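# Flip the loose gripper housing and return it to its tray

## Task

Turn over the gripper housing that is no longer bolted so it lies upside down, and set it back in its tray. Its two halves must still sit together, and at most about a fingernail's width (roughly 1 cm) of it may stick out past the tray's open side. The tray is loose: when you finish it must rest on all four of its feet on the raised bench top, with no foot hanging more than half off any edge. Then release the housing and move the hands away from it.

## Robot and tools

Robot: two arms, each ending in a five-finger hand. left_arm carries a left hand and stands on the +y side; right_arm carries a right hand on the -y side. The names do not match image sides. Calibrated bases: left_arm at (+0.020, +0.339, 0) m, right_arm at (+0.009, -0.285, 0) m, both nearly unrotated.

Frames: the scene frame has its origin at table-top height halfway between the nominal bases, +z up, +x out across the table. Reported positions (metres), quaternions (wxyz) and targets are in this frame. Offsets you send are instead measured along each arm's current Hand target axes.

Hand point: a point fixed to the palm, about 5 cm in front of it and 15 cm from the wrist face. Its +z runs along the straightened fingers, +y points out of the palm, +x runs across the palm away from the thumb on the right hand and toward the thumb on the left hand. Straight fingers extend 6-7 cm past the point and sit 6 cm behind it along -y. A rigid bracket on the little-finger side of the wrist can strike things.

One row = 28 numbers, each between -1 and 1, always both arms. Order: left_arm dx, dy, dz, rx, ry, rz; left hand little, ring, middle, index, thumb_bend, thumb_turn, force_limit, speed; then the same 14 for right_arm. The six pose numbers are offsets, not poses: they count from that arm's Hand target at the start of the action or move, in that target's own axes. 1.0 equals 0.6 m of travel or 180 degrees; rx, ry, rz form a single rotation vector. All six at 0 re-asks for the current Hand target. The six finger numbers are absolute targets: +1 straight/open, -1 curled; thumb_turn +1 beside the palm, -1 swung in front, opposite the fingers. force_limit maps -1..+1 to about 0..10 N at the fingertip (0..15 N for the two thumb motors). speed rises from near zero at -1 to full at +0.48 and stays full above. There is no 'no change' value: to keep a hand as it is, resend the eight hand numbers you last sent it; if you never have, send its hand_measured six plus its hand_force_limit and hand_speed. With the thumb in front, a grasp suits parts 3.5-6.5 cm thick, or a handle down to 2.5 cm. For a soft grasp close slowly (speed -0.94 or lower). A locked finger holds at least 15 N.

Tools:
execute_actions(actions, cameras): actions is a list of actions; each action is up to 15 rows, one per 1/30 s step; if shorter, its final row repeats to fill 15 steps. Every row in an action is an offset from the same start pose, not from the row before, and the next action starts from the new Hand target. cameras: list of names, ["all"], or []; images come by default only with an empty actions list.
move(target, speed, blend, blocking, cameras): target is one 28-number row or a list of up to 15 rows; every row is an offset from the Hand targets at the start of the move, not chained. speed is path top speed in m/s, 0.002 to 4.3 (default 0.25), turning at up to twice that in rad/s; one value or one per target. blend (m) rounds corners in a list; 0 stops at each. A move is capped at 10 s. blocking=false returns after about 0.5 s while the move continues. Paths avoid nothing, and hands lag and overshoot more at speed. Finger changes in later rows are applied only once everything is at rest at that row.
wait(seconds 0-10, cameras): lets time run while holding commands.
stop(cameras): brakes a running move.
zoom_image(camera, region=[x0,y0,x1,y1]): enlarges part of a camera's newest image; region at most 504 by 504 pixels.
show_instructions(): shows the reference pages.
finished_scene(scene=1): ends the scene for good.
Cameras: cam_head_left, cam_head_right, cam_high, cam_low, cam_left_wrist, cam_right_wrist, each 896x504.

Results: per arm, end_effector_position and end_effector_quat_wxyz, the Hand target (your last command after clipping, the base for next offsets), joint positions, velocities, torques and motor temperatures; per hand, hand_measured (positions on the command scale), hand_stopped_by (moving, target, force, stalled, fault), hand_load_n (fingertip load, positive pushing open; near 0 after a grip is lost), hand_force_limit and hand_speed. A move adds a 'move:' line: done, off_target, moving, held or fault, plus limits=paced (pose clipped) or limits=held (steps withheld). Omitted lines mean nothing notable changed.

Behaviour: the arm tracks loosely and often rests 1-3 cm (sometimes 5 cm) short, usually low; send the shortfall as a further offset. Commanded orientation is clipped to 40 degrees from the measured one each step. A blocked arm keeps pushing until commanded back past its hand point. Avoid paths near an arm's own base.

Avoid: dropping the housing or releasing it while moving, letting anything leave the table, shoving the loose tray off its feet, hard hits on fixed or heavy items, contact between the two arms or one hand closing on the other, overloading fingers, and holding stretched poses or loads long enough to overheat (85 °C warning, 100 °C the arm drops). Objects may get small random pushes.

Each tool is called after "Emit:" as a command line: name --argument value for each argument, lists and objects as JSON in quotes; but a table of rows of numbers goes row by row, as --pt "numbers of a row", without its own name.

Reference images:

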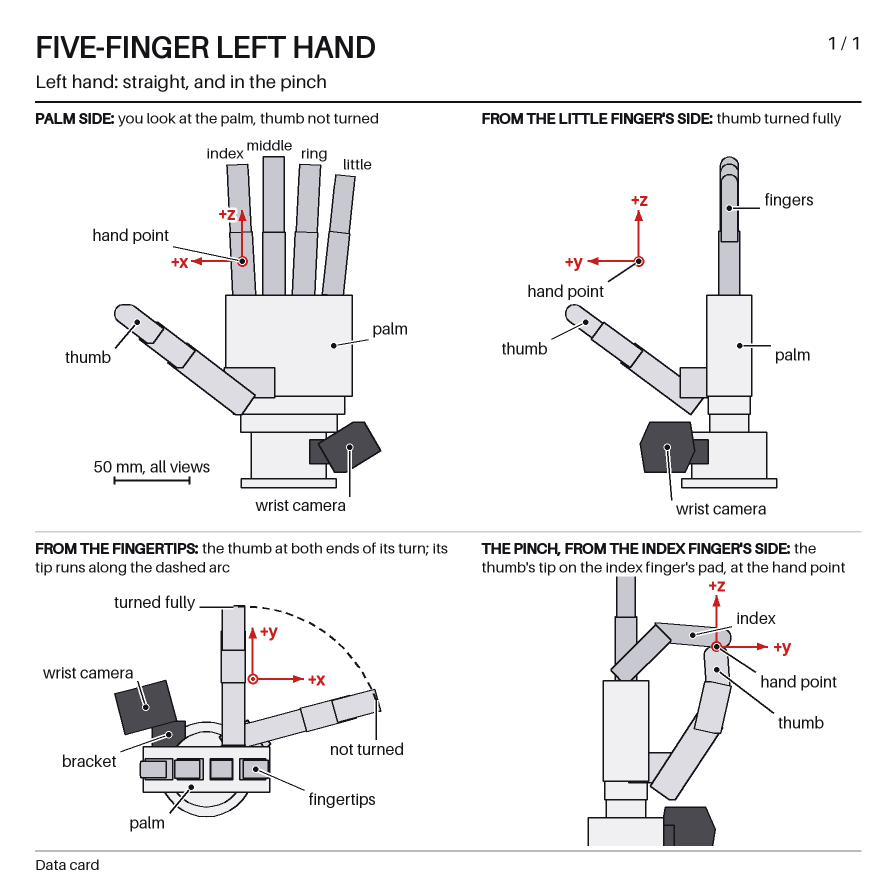

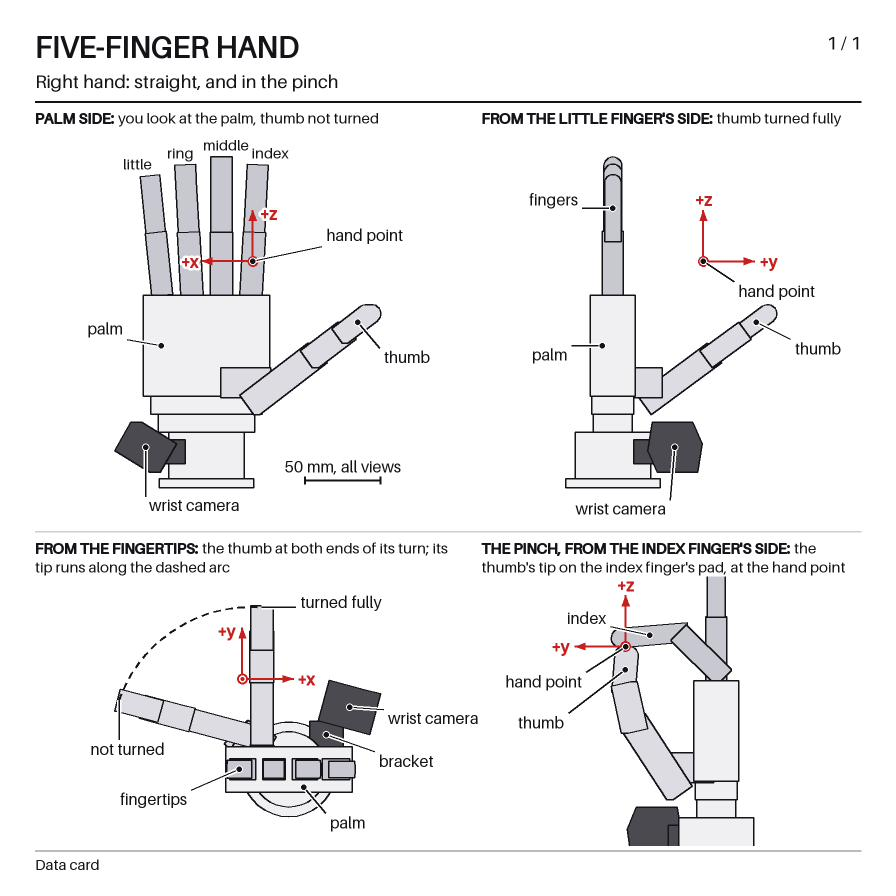

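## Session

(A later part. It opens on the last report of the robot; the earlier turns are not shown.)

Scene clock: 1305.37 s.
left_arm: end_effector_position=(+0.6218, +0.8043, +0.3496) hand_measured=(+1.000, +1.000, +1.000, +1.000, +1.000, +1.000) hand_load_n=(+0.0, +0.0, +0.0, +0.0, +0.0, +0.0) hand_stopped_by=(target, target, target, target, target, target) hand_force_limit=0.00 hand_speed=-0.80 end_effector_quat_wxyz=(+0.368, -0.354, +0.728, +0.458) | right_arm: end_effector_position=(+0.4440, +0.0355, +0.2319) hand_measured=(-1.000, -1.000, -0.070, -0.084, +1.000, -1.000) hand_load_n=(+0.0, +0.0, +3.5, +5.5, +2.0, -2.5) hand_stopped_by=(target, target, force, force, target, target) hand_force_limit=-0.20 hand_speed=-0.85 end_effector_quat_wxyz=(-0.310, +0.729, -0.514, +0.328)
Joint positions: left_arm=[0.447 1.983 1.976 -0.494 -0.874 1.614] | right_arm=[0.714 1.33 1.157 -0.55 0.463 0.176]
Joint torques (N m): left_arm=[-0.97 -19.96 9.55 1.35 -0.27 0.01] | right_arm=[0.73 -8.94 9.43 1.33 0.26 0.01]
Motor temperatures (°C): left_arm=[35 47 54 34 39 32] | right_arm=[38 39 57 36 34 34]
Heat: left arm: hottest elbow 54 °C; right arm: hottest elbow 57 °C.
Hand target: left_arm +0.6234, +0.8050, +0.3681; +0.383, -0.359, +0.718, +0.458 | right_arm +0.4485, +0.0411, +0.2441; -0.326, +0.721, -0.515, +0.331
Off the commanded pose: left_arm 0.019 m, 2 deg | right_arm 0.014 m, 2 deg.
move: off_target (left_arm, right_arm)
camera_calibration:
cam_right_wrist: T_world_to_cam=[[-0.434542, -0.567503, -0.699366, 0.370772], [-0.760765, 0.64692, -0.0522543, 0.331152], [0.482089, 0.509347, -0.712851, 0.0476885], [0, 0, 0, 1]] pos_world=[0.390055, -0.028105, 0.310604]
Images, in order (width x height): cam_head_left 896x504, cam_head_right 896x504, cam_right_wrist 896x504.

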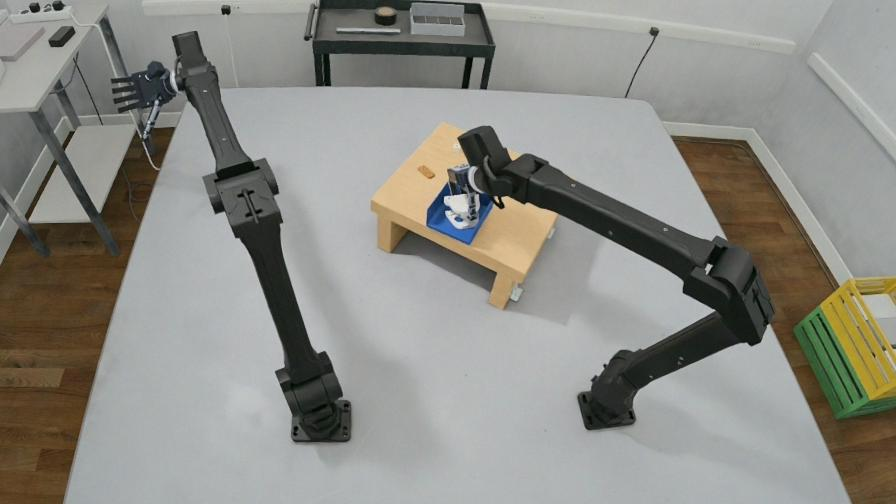

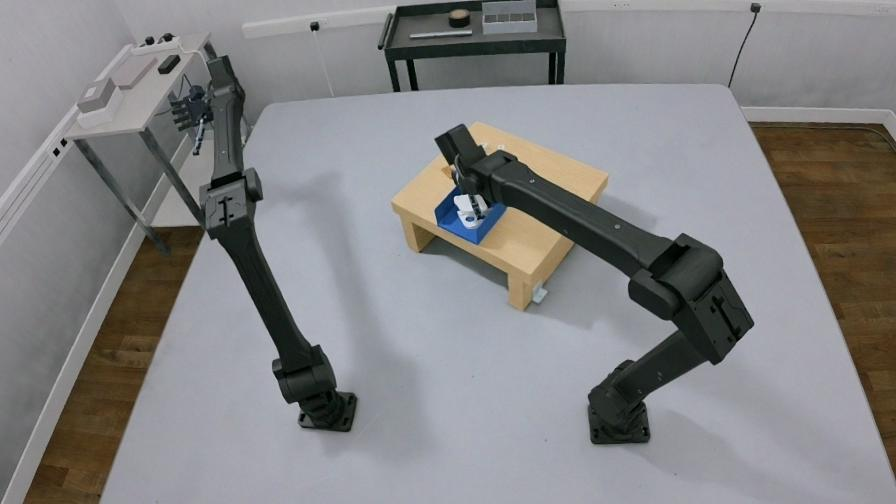

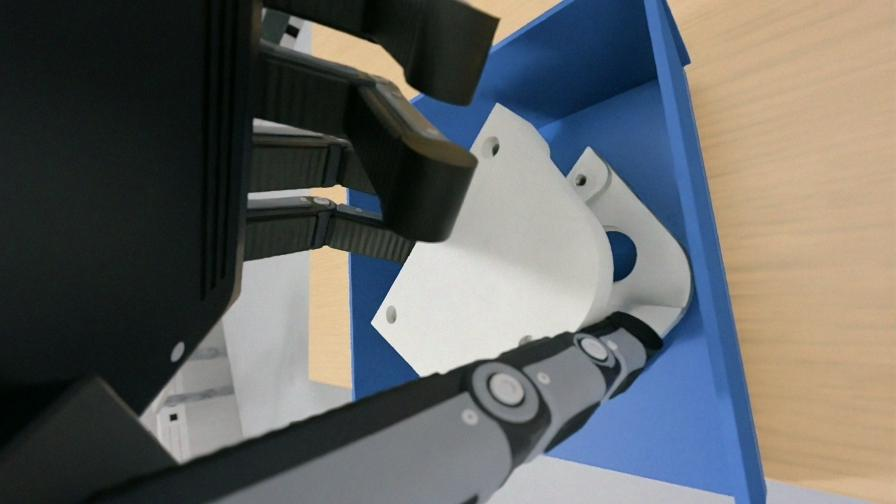

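Emit:
move --pt "0 0 0 0 0 0 1 1 1 1 1 1 0.0 -0.8 0.0116 -0.0676 -0.0474 0 0 0 -1 -1 -0.1 -0.1 1 -1 -0.2 -0.85" --pt "0 0 0 0 0 0 1 1 1 1 1 1 0.0 -0.8 0.0123 -0.0199 -0.1152 0 0 0 -1 -1 -0.1 -0.1 1 -1 -0.2 -0.85" --speed 0.08 --blend '[0.02, 0]' --cameras '["cam_head_left","cam_head_right","cam_right_wrist"]'

Emit:
zoom_image --camera "cam_head_left" --region '[415, 165, 515, 255]'

Emit:
zoom_image --camera "cam_head_right" --region '[420, 165, 520, 255]'

Scene clock: 1396.63 s.
left_arm: end_effector_position=(+0.6218, +0.8043, +0.3496) hand_measured=(+1.000, +1.000, +1.000, +1.000, +1.000, +1.000) hand_load_n=(+0.0, +0.0, +0.5, +0.0, +0.0, +0.0) hand_stopped_by=(target, target, target, target, target, target) hand_force_limit=0.00 hand_speed=-0.80 end_effector_quat_wxyz=(+0.368, -0.354, +0.728, +0.458) | right_arm: end_effector_position=(+0.4048, +0.0277, +0.2928) hand_measured=(-1.000, -1.000, -0.070, -0.084, +1.000, -1.000) hand_load_n=(+0.0, +0.0, +3.5, +5.5, +1.5, -2.5) hand_stopped_by=(target, target, force, force, target, target) hand_force_limit=-0.20 hand_speed=-0.85 end_effector_quat_wxyz=(-0.325, +0.722, -0.512, +0.333)
Joint positions: left_arm=[0.447 1.983 1.976 -0.494 -0.874 1.614] | right_arm=[0.768 1.209 1.197 -0.693 0.505 0.208]
Joint torques (N m): left_arm=[-0.91 -19.96 9.57 1.31 -0.27 0] | right_arm=[1.14 -7.71 8.43 0.44 0.35 0.08]
Heat: left arm: hottest elbow 54 °C; right arm: hottest elbow 53 °C.
Hand target: left_arm +0.6234, +0.8050, +0.3681; +0.383, -0.359, +0.718, +0.458 | right_arm +0.4005, +0.0281, +0.2941; -0.326, +0.721, -0.515, +0.331
Off the commanded pose: left_arm 0.019 m, 2 deg | right_arm 0.005 m, 0 deg.
move: off_target (left_arm)
camera_calibration:
cam_right_wrist: T_world_to_cam=[[-0.412796, -0.554966, -0.722227, 0.389495], [-0.760858, 0.645997, -0.0615144, 0.312336], [0.500695, 0.524119, -0.688915, 0.0990135], [0, 0, 0, 1]] pos_world=[0.34885, -0.0375061, 0.368729]
Images, in order (width x height): cam_head_left 896x504, cam_head_right 896x504, cam_right_wrist 896x504.

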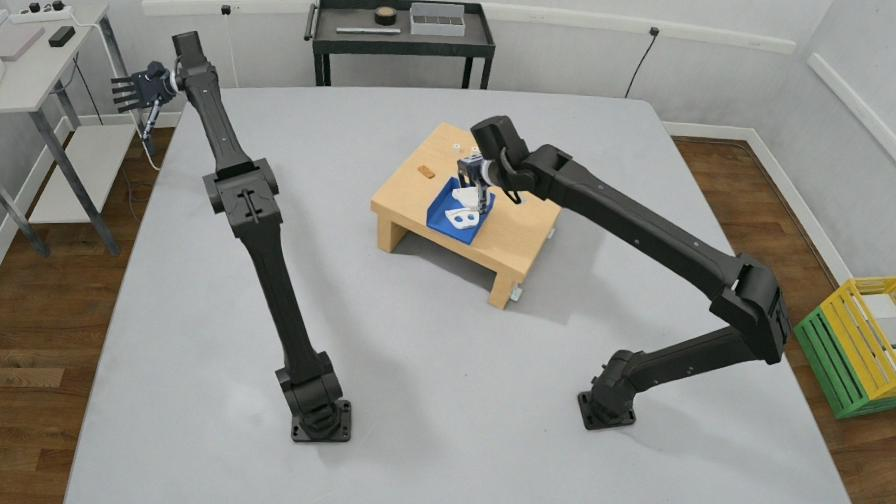

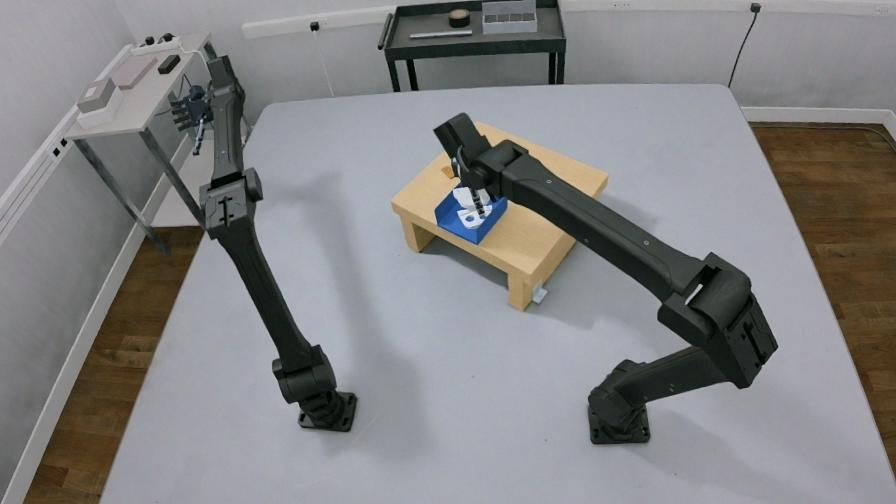

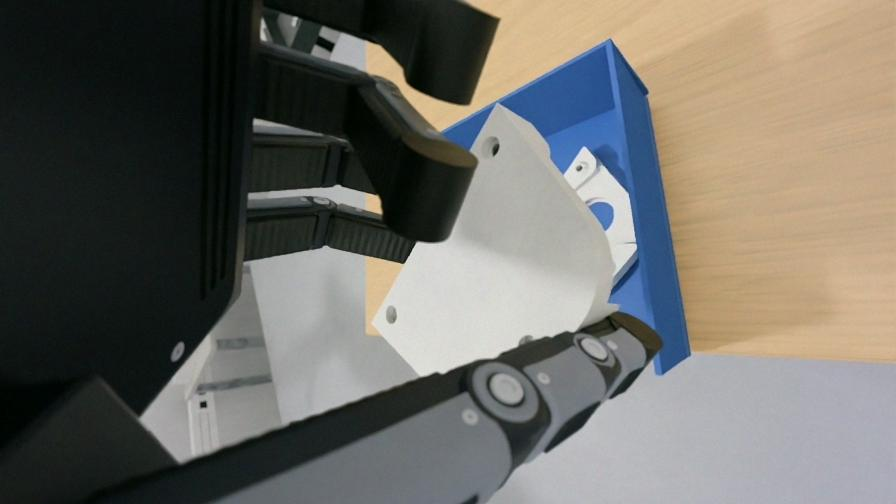

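Scaled by 5.040 from the camera's 896x504 image, which has a finer 1280x720 frame.

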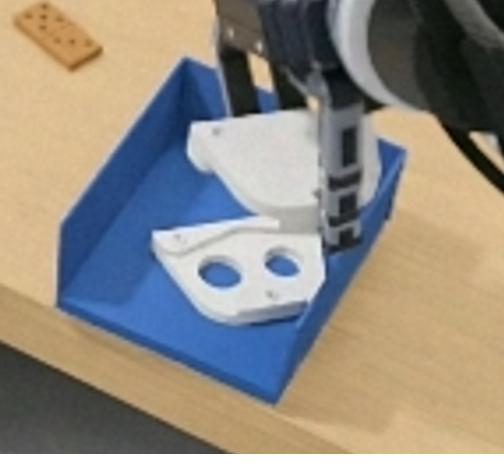

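Scaled by 5.040 from the camera's 896x504 image, which has a finer 1280x720 frame.

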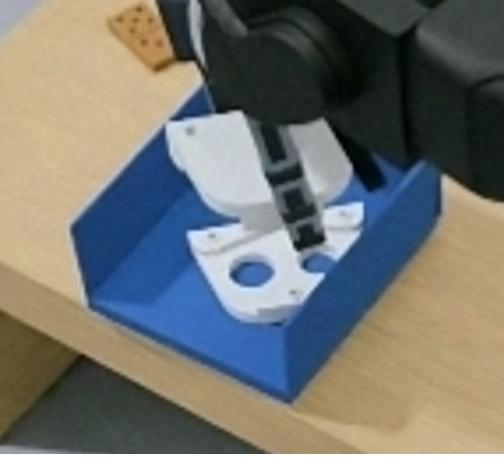

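Emit:
execute_actions --actions '[]' --cameras '["cam_right_wrist","cam_head_right","cam_head_left"]'

Emit:
zoom_image --camera "cam_right_wrist" --region '[360, 90, 680, 360]'

Emit:
zoom_image --camera "cam_head_right" --region '[448, 185, 508, 235]'

Emit:
zoom_image --camera "cam_head_left" --region '[440, 180, 500, 235]'

Scene clock: 1470.40 s.
left_arm: end_effector_position=(+0.6218, +0.8043, +0.3496) hand_measured=(+1.000, +1.000, +1.000, +1.000, +1.000, +1.000) hand_load_n=(+0.0, +0.0, +0.0, +0.0, +0.0, +0.5) hand_stopped_by=(target, target, target, target, target, target) hand_force_limit=0.00 hand_speed=-0.80 end_effector_quat_wxyz=(+0.368, -0.354, +0.728, +0.458) | right_arm: end_effector_position=(+0.4048, +0.0277, +0.2928) hand_measured=(-1.000, -1.000, -0.070, -0.084, +1.000, -1.000) hand_load_n=(+0.0, +0.0, +4.0, +5.5, +2.0, -2.5) hand_stopped_by=(target, target, force, force, target, target) hand_force_limit=-0.20 hand_speed=-0.85 end_effector_quat_wxyz=(-0.325, +0.722, -0.512, +0.333)
Joint positions: left_arm=[0.447 1.983 1.976 -0.494 -0.874 1.614] | right_arm=[0.768 1.209 1.197 -0.693 0.505 0.209]
Joint velocities: within noise
Joint torques (N m): left_arm=[-0.73 -19.9 9.57 1.29 -0.27 0] | right_arm=[1.08 -7.65 8.42 0.44 0.36 0.11]
Motor temperatures (°C): left_arm=[35 48 54 34 39 32] | right_arm=[38 39 50 36 34 34]
Heat: left arm: hottest elbow 54 °C; right arm: hottest elbow 50 °C.
Hand target: left_arm +0.6234, +0.8050, +0.3681; +0.383, -0.359, +0.718, +0.458 | right_arm +0.4005, +0.0281, +0.2941; -0.326, +0.721, -0.515, +0.331
Off the commanded pose: left_arm 0.019 m, 2 deg | right_arm 0.005 m, 0 deg.
camera_calibration:
cam_right_wrist: T_world_to_cam=[[-0.41298, -0.554574, -0.722423, 0.389646], [-0.760676, 0.646236, -0.0612408, 0.312181], [0.500819, 0.524239, -0.688734, 0.098908], [0, 0, 0, 1]] pos_world=[0.34885, -0.0375065, 0.368729]
Images, in order (width x height): cam_head_left 896x504, cam_head_right 896x504, cam_right_wrist 896x504.

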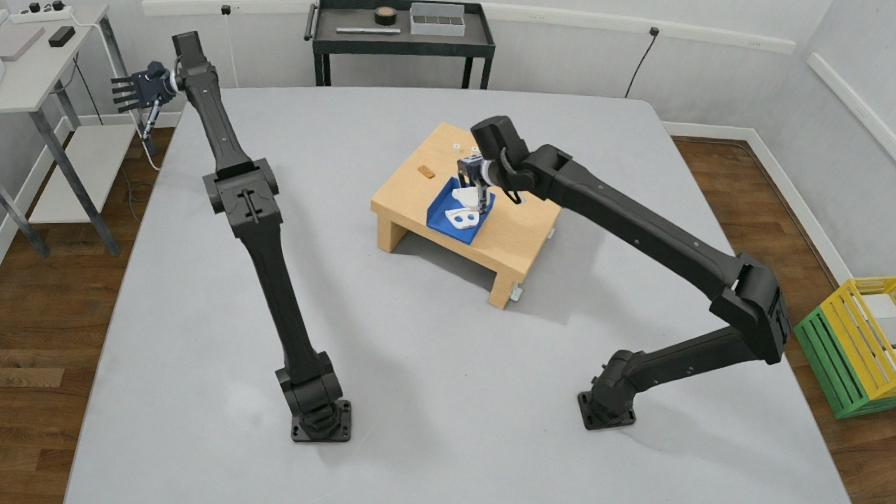

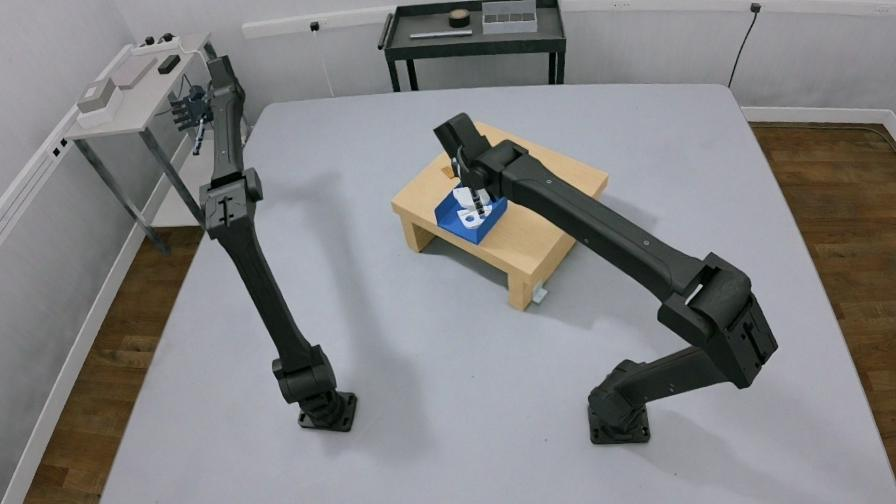

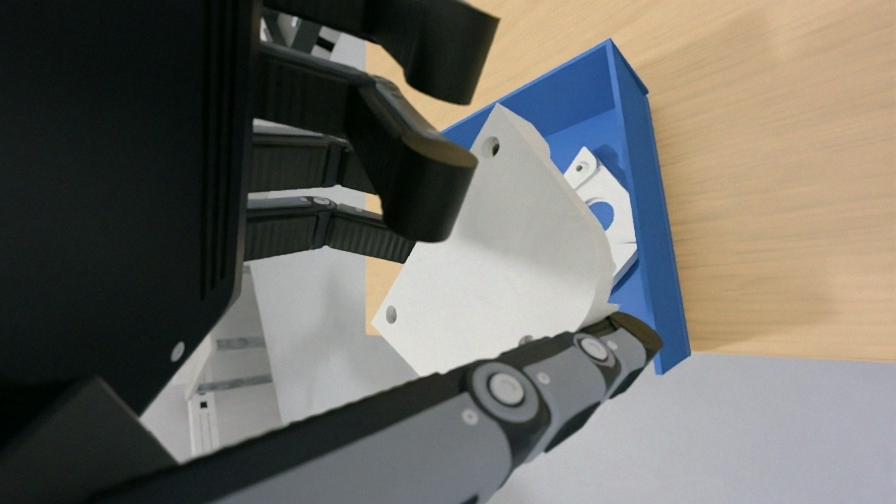

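Scaled by 1.575 from the camera's 896x504 image, which has a finer 1280x720 frame.

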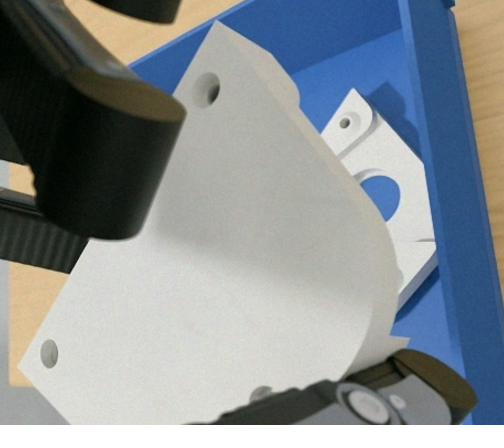

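Scaled by 8.400 from the camera's 896x504 image, which has a finer 1280x720 frame.

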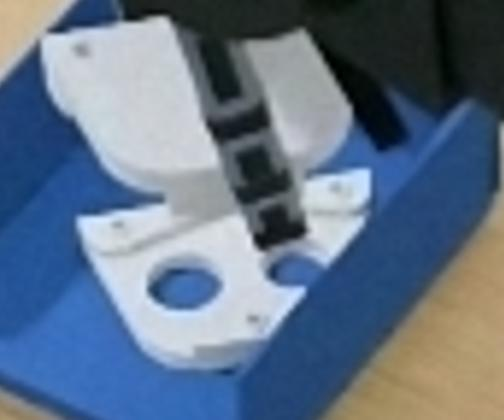

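Scaled by 8.400 from the camera's 896x504 image, which has a finer 1280x720 frame.

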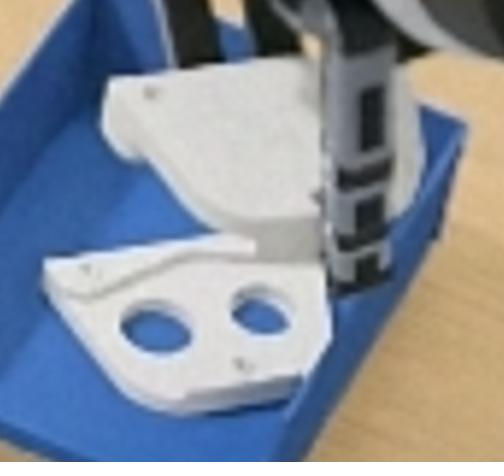

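Emit:
move --target '[0,0,0,0,0,0,1,1,1,1,1,1,0.0,-0.8,0.0017,0.0322,0.0808,0,0,0,-1,-1,-0.1,-0.1,1,-1,-0.2,-0.85]' --speed 0.08 --cameras '["cam_head_left","cam_head_right","cam_right_wrist"]'

Emit:
zoom_image --camera "cam_head_right" --region '[448, 185, 508, 235]'

Emit:
zoom_image --camera "cam_head_left" --region '[440, 180, 500, 235]'

Scene clock: 1485.43 s.
left_arm: end_effector_position=(+0.6218, +0.8043, +0.3496) hand_measured=(+1.000, +1.000, +1.000, +1.000, +1.000, +1.000) hand_load_n=(-0.5, +0.0, +0.0, +0.0, +0.0, +0.0) hand_stopped_by=(target, target, target, target, target, target) hand_force_limit=0.00 hand_speed=-0.80 end_effector_quat_wxyz=(+0.368, -0.354, +0.728, +0.458) | right_arm: end_effector_position=(+0.4246, +0.0290, +0.2508) hand_measured=(-1.000, -1.000, -0.070, -0.084, +1.000, -1.000) hand_load_n=(+0.0, +0.0, +3.5, +5.5, +1.5, -2.5) hand_stopped_by=(target, target, force, force, target, target) hand_force_limit=-0.20 hand_speed=-0.85 end_effector_quat_wxyz=(-0.324, +0.722, -0.517, +0.327)
Joint positions: left_arm=[0.447 1.983 1.976 -0.494 -0.874 1.614] | right_arm=[0.73 1.259 1.133 -0.577 0.47 0.198]
Joint torques (N m): left_arm=[-0.79 -19.84 9.55 1.33 -0.28 0] | right_arm=[-0.03 -7.41 8.64 1.4 0.22 -0.19]
Heat: left arm: hottest elbow 54 °C; right arm: hottest elbow 50 °C.
Hand target: left_arm +0.6234, +0.8050, +0.3681; +0.383, -0.359, +0.718, +0.458 | right_arm +0.4299, +0.0286, +0.2511; -0.326, +0.721, -0.515, +0.331
Off the commanded pose: left_arm 0.019 m, 2 deg | right_arm 0.005 m, 1 deg.
move: off_target (left_arm)
camera_calibration:
cam_right_wrist: T_world_to_cam=[[-0.425057, -0.546852, -0.721304, 0.372817], [-0.75865, 0.649897, -0.0456504, 0.319002], [0.493737, 0.527813, -0.691113, 0.0628448], [0, 0, 0, 1]] pos_world=[0.369451, -0.0366132, 0.32691]
Images, in order (width x height): cam_head_left 896x504, cam_head_right 896x504, cam_right_wrist 896x504.

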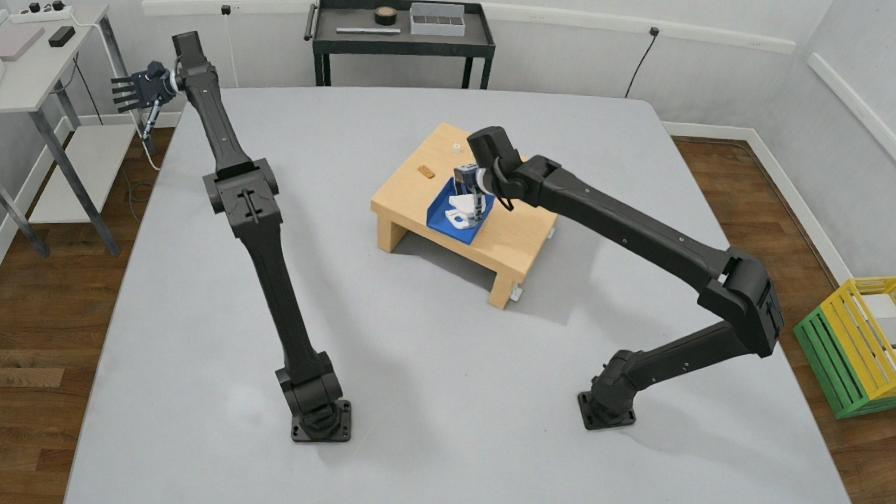

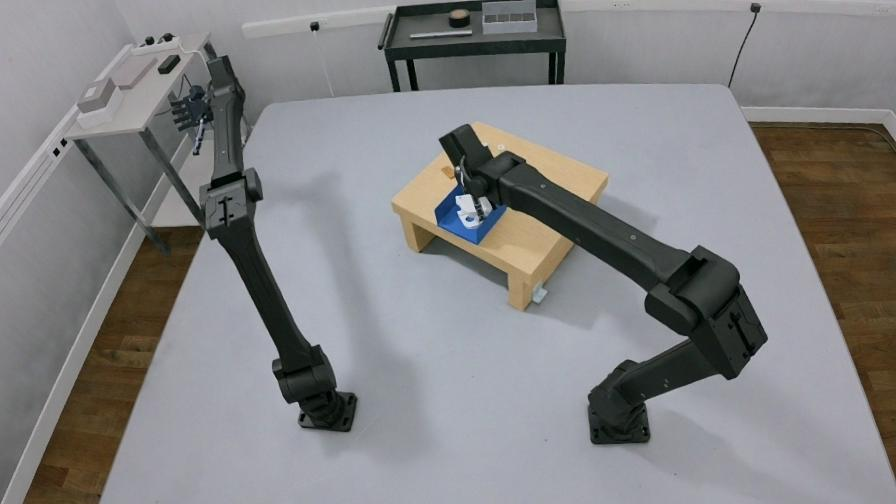

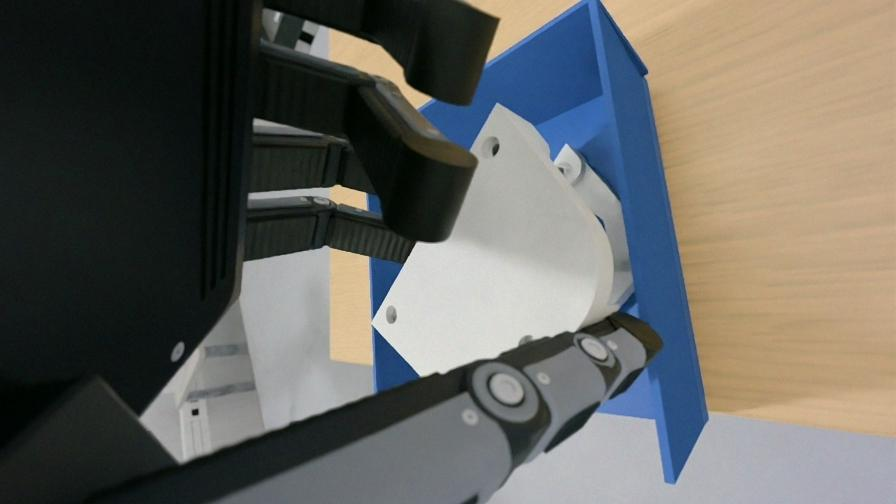

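Scaled by 8.400 from the camera's 896x504 image, which has a finer 1280x720 frame.

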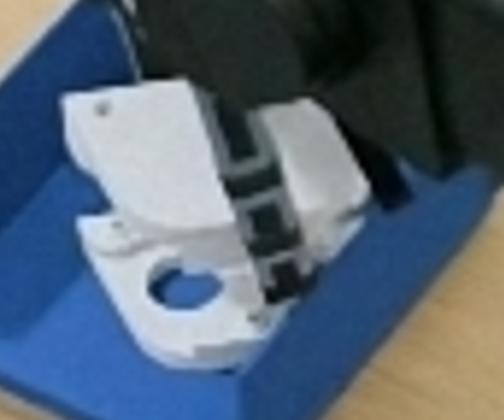

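Scaled by 8.400 from the camera's 896x504 image, which has a finer 1280x720 frame.

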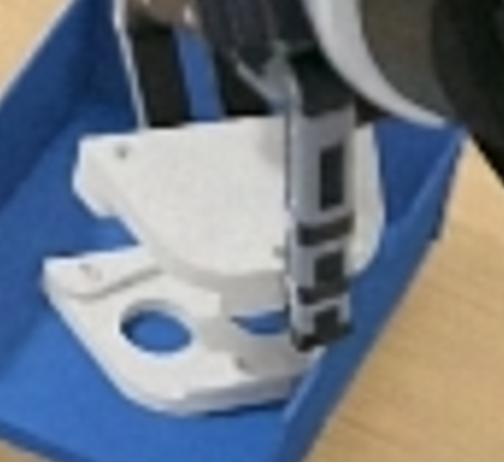

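Emit:
move --target '[0,0,0,0,0,0,1,1,1,1,1,1,0.0,-0.8,-0.0001,0.0118,0.0304,0.0015,-0.009,-0.0063,-1,-1,-0.1,-0.1,1,-1,-0.2,-0.85]' --speed 0.05 --cameras '["cam_head_left","cam_head_right","cam_right_wrist"]'

Emit:
zoom_image --camera "cam_head_right" --region '[448, 185, 508, 235]'

Emit:
zoom_image --camera "cam_head_left" --region '[440, 180, 500, 235]'

Scene clock: 1524.63 s.
left_arm: end_effector_position=(+0.6218, +0.8043, +0.3496) hand_measured=(+1.000, +1.000, +1.000, +1.000, +1.000, +1.000) hand_load_n=(+0.0, +0.0, +0.0, +0.0, +0.0, +0.0) hand_stopped_by=(target, target, target, target, target, target) hand_force_limit=0.00 hand_speed=-0.80 end_effector_quat_wxyz=(+0.368, -0.354, +0.728, +0.458) | right_arm: end_effector_position=(+0.4355, +0.0303, +0.2374) hand_measured=(-1.000, -1.000, -0.070, -0.084, +1.000, -1.000) hand_load_n=(+0.0, +0.0, +3.5, +5.5, +1.5, -2.0) hand_stopped_by=(target, target, force, force, target, target) hand_force_limit=-0.20 hand_speed=-0.85 end_effector_quat_wxyz=(-0.332, +0.729, -0.505, +0.321)
Joint positions: left_arm=[0.447 1.983 1.976 -0.494 -0.874 1.614] | right_arm=[0.704 1.28 1.11 -0.51 0.422 0.156]
Joint torques (N m): left_arm=[-0.91 -20.01 9.55 1.33 -0.28 0] | right_arm=[-0.09 -7.36 8.38 1.42 0.19 -0.18]
Heat: left arm: hottest elbow 54 °C; right arm: hottest elbow 50 °C.
Hand target: left_arm +0.6234, +0.8050, +0.3681; +0.383, -0.359, +0.718, +0.458 | right_arm +0.4410, +0.0291, +0.2349; -0.332, +0.730, -0.502, +0.325
Off the commanded pose: left_arm 0.019 m, 2 deg | right_arm 0.006 m, 1 deg.
move: off_target (left_arm)
camera_calibration:
cam_right_wrist: T_world_to_cam=[[-0.403628, -0.557395, -0.725531, 0.360529], [-0.780669, 0.623352, -0.0445935, 0.335958], [0.477117, 0.5484, -0.686743, 0.0530839], [0, 0, 0, 1]] pos_world=[0.382464, -0.037574, 0.313011]
Images, in order (width x height): cam_head_left 896x504, cam_head_right 896x504, cam_right_wrist 896x504.

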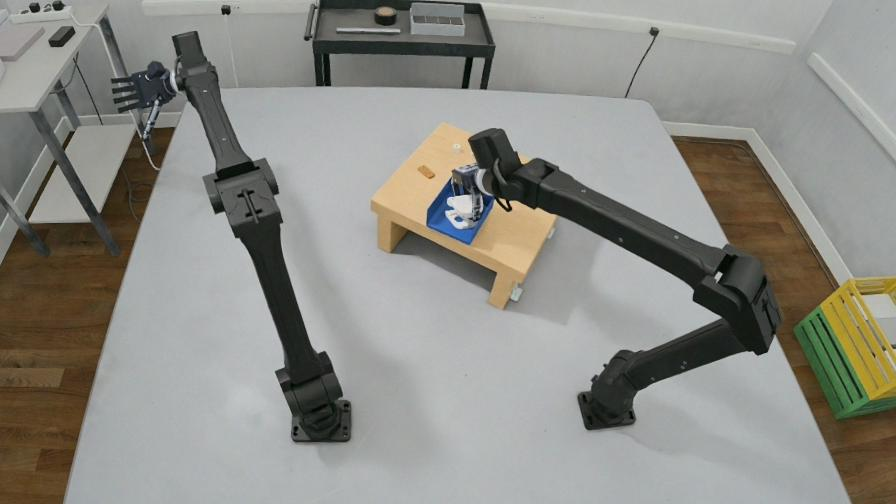

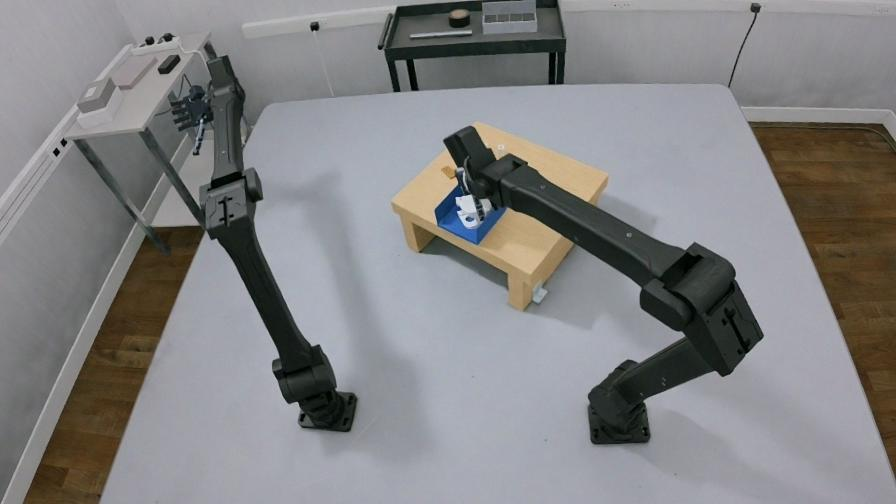

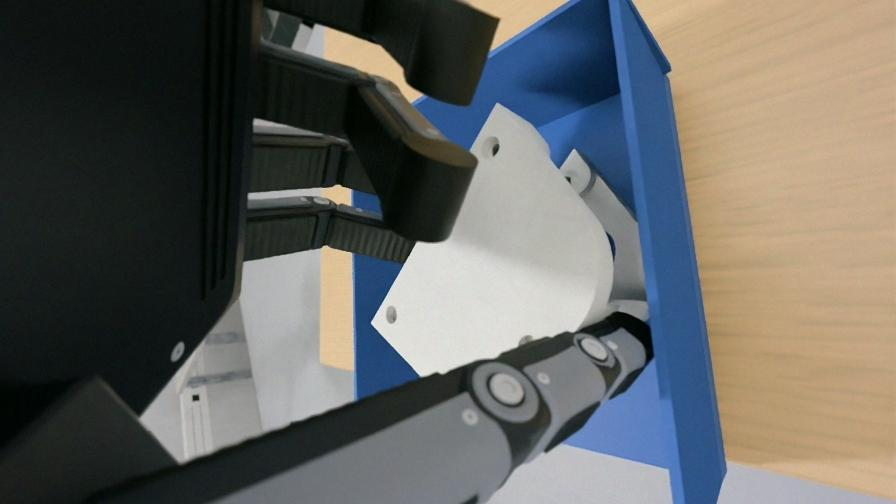

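Scaled by 8.400 from the camera's 896x504 image, which has a finer 1280x720 frame.

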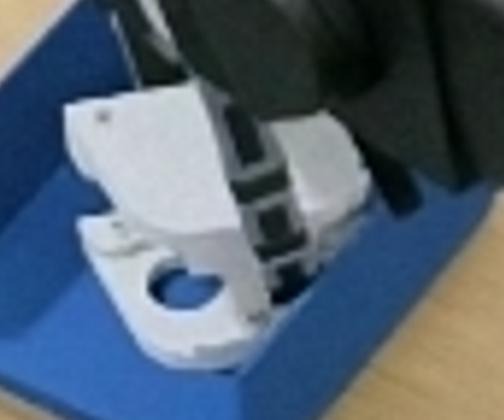

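Scaled by 8.400 from the camera's 896x504 image, which has a finer 1280x720 frame.

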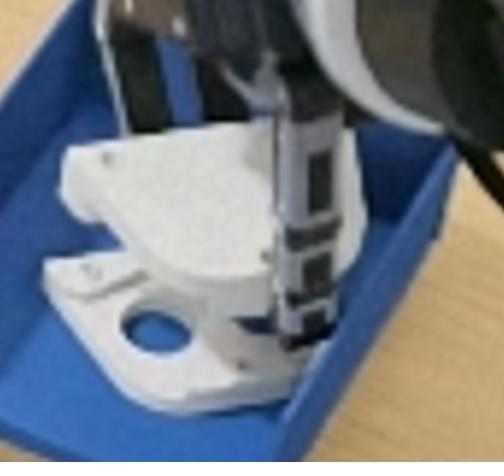

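Emit:
move --target '[0,0,0,0,0,0,1,1,1,1,1,1,0.0,-0.8,-0.0026,0.0243,0.0217,0,0,0,-1,-1,-0.1,-0.1,1,-1,-0.2,-0.85]' --speed 0.05 --cameras '["cam_head_left","cam_head_right","cam_right_wrist"]'

Emit:
zoom_image --camera "cam_head_right" --region '[448, 185, 508, 235]'

Emit:
zoom_image --camera "cam_head_left" --region '[440, 180, 500, 235]'

Emit:
zoom_image --camera "cam_right_wrist" --region '[540, 100, 700, 370]'

Scene clock: 1549.37 s.
left_arm: end_effector_position=(+0.6218, +0.8043, +0.3496) hand_measured=(+1.000, +1.000, +1.000, +1.000, +1.000, +1.000) hand_load_n=(+0.5, +0.0, +0.0, +0.0, +0.0, +0.0) hand_stopped_by=(target, target, target, target, target, target) hand_force_limit=0.00 hand_speed=-0.80 end_effector_quat_wxyz=(+0.368, -0.354, +0.728, +0.458) | right_arm: end_effector_position=(+0.4377, +0.0304, +0.2184) hand_measured=(-1.000, -1.000, -0.070, -0.084, +1.000, -1.000) hand_load_n=(+0.0, +0.0, +3.5, +5.5, +2.0, -2.5) hand_stopped_by=(target, target, force, force, target, target) hand_force_limit=-0.20 hand_speed=-0.85 end_effector_quat_wxyz=(-0.332, +0.730, -0.504, +0.321)
Joint positions: left_arm=[0.447 1.983 1.976 -0.494 -0.874 1.614] | right_arm=[0.701 1.294 1.071 -0.455 0.418 0.152]
Joint torques (N m): left_arm=[-0.79 -19.9 9.57 1.32 -0.27 0] | right_arm=[-0.09 -7.47 8.29 1.42 0.2 -0.17]
Heat: left arm: hottest elbow 54 °C; right arm: hottest elbow 49 °C.
Hand target: left_arm +0.6234, +0.8050, +0.3681; +0.383, -0.359, +0.718, +0.458 | right_arm +0.4434, +0.0287, +0.2155; -0.332, +0.730, -0.502, +0.325
Off the commanded pose: left_arm 0.019 m, 2 deg | right_arm 0.007 m, 1 deg.
move: off_target (left_arm)
camera_calibration:
cam_right_wrist: T_world_to_cam=[[-0.402037, -0.558688, -0.72542, 0.346941], [-0.78198, 0.621649, -0.0453847, 0.3375], [0.476313, 0.549018, -0.686808, 0.0393368], [0, 0, 0, 1]] pos_world=[0.384665, -0.0375714, 0.294012]
Images, in order (width x height): cam_head_left 896x504, cam_head_right 896x504, cam_right_wrist 896x504.

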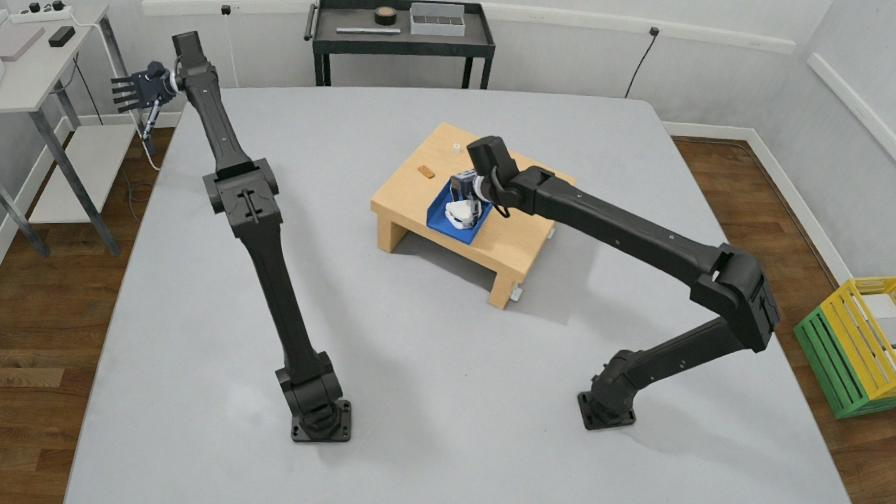

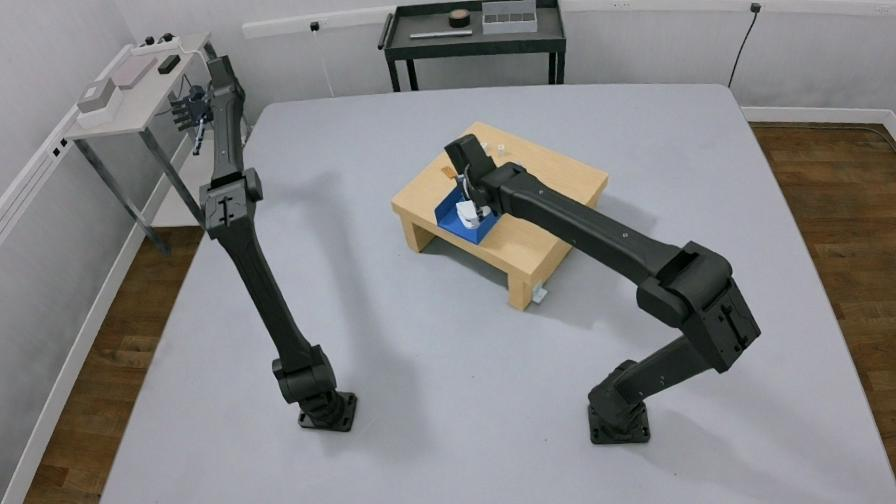

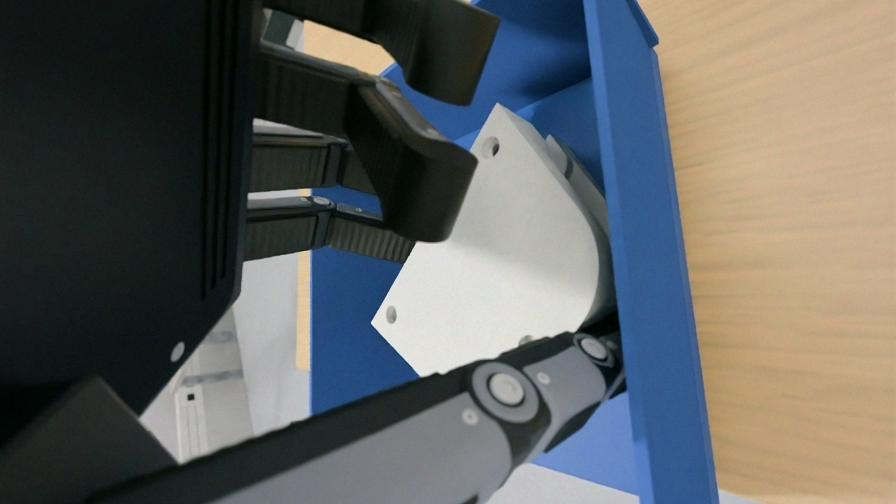

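Scaled by 8.400 from the camera's 896x504 image, which has a finer 1280x720 frame.

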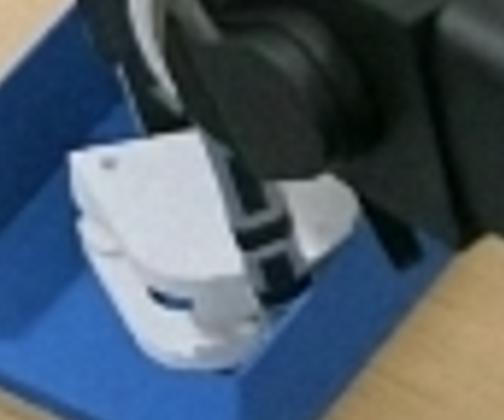

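Scaled by 8.400 from the camera's 896x504 image, which has a finer 1280x720 frame.

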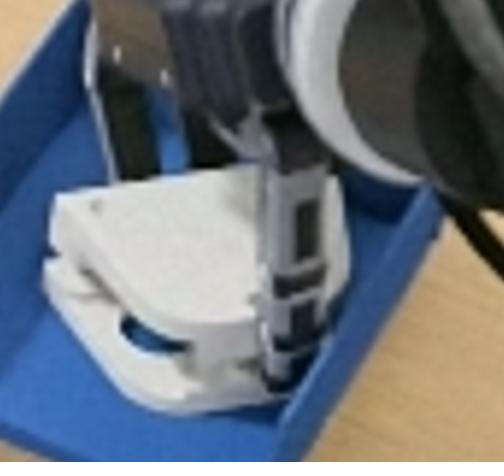

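Scaled by 1.867 from the camera's 896x504 image, which has a finer 1280x720 frame.

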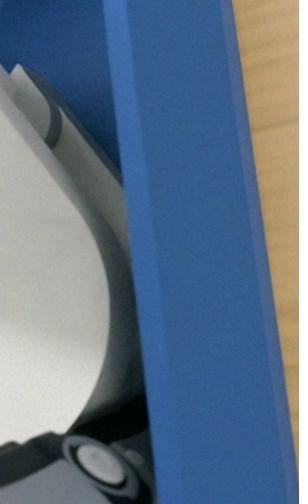

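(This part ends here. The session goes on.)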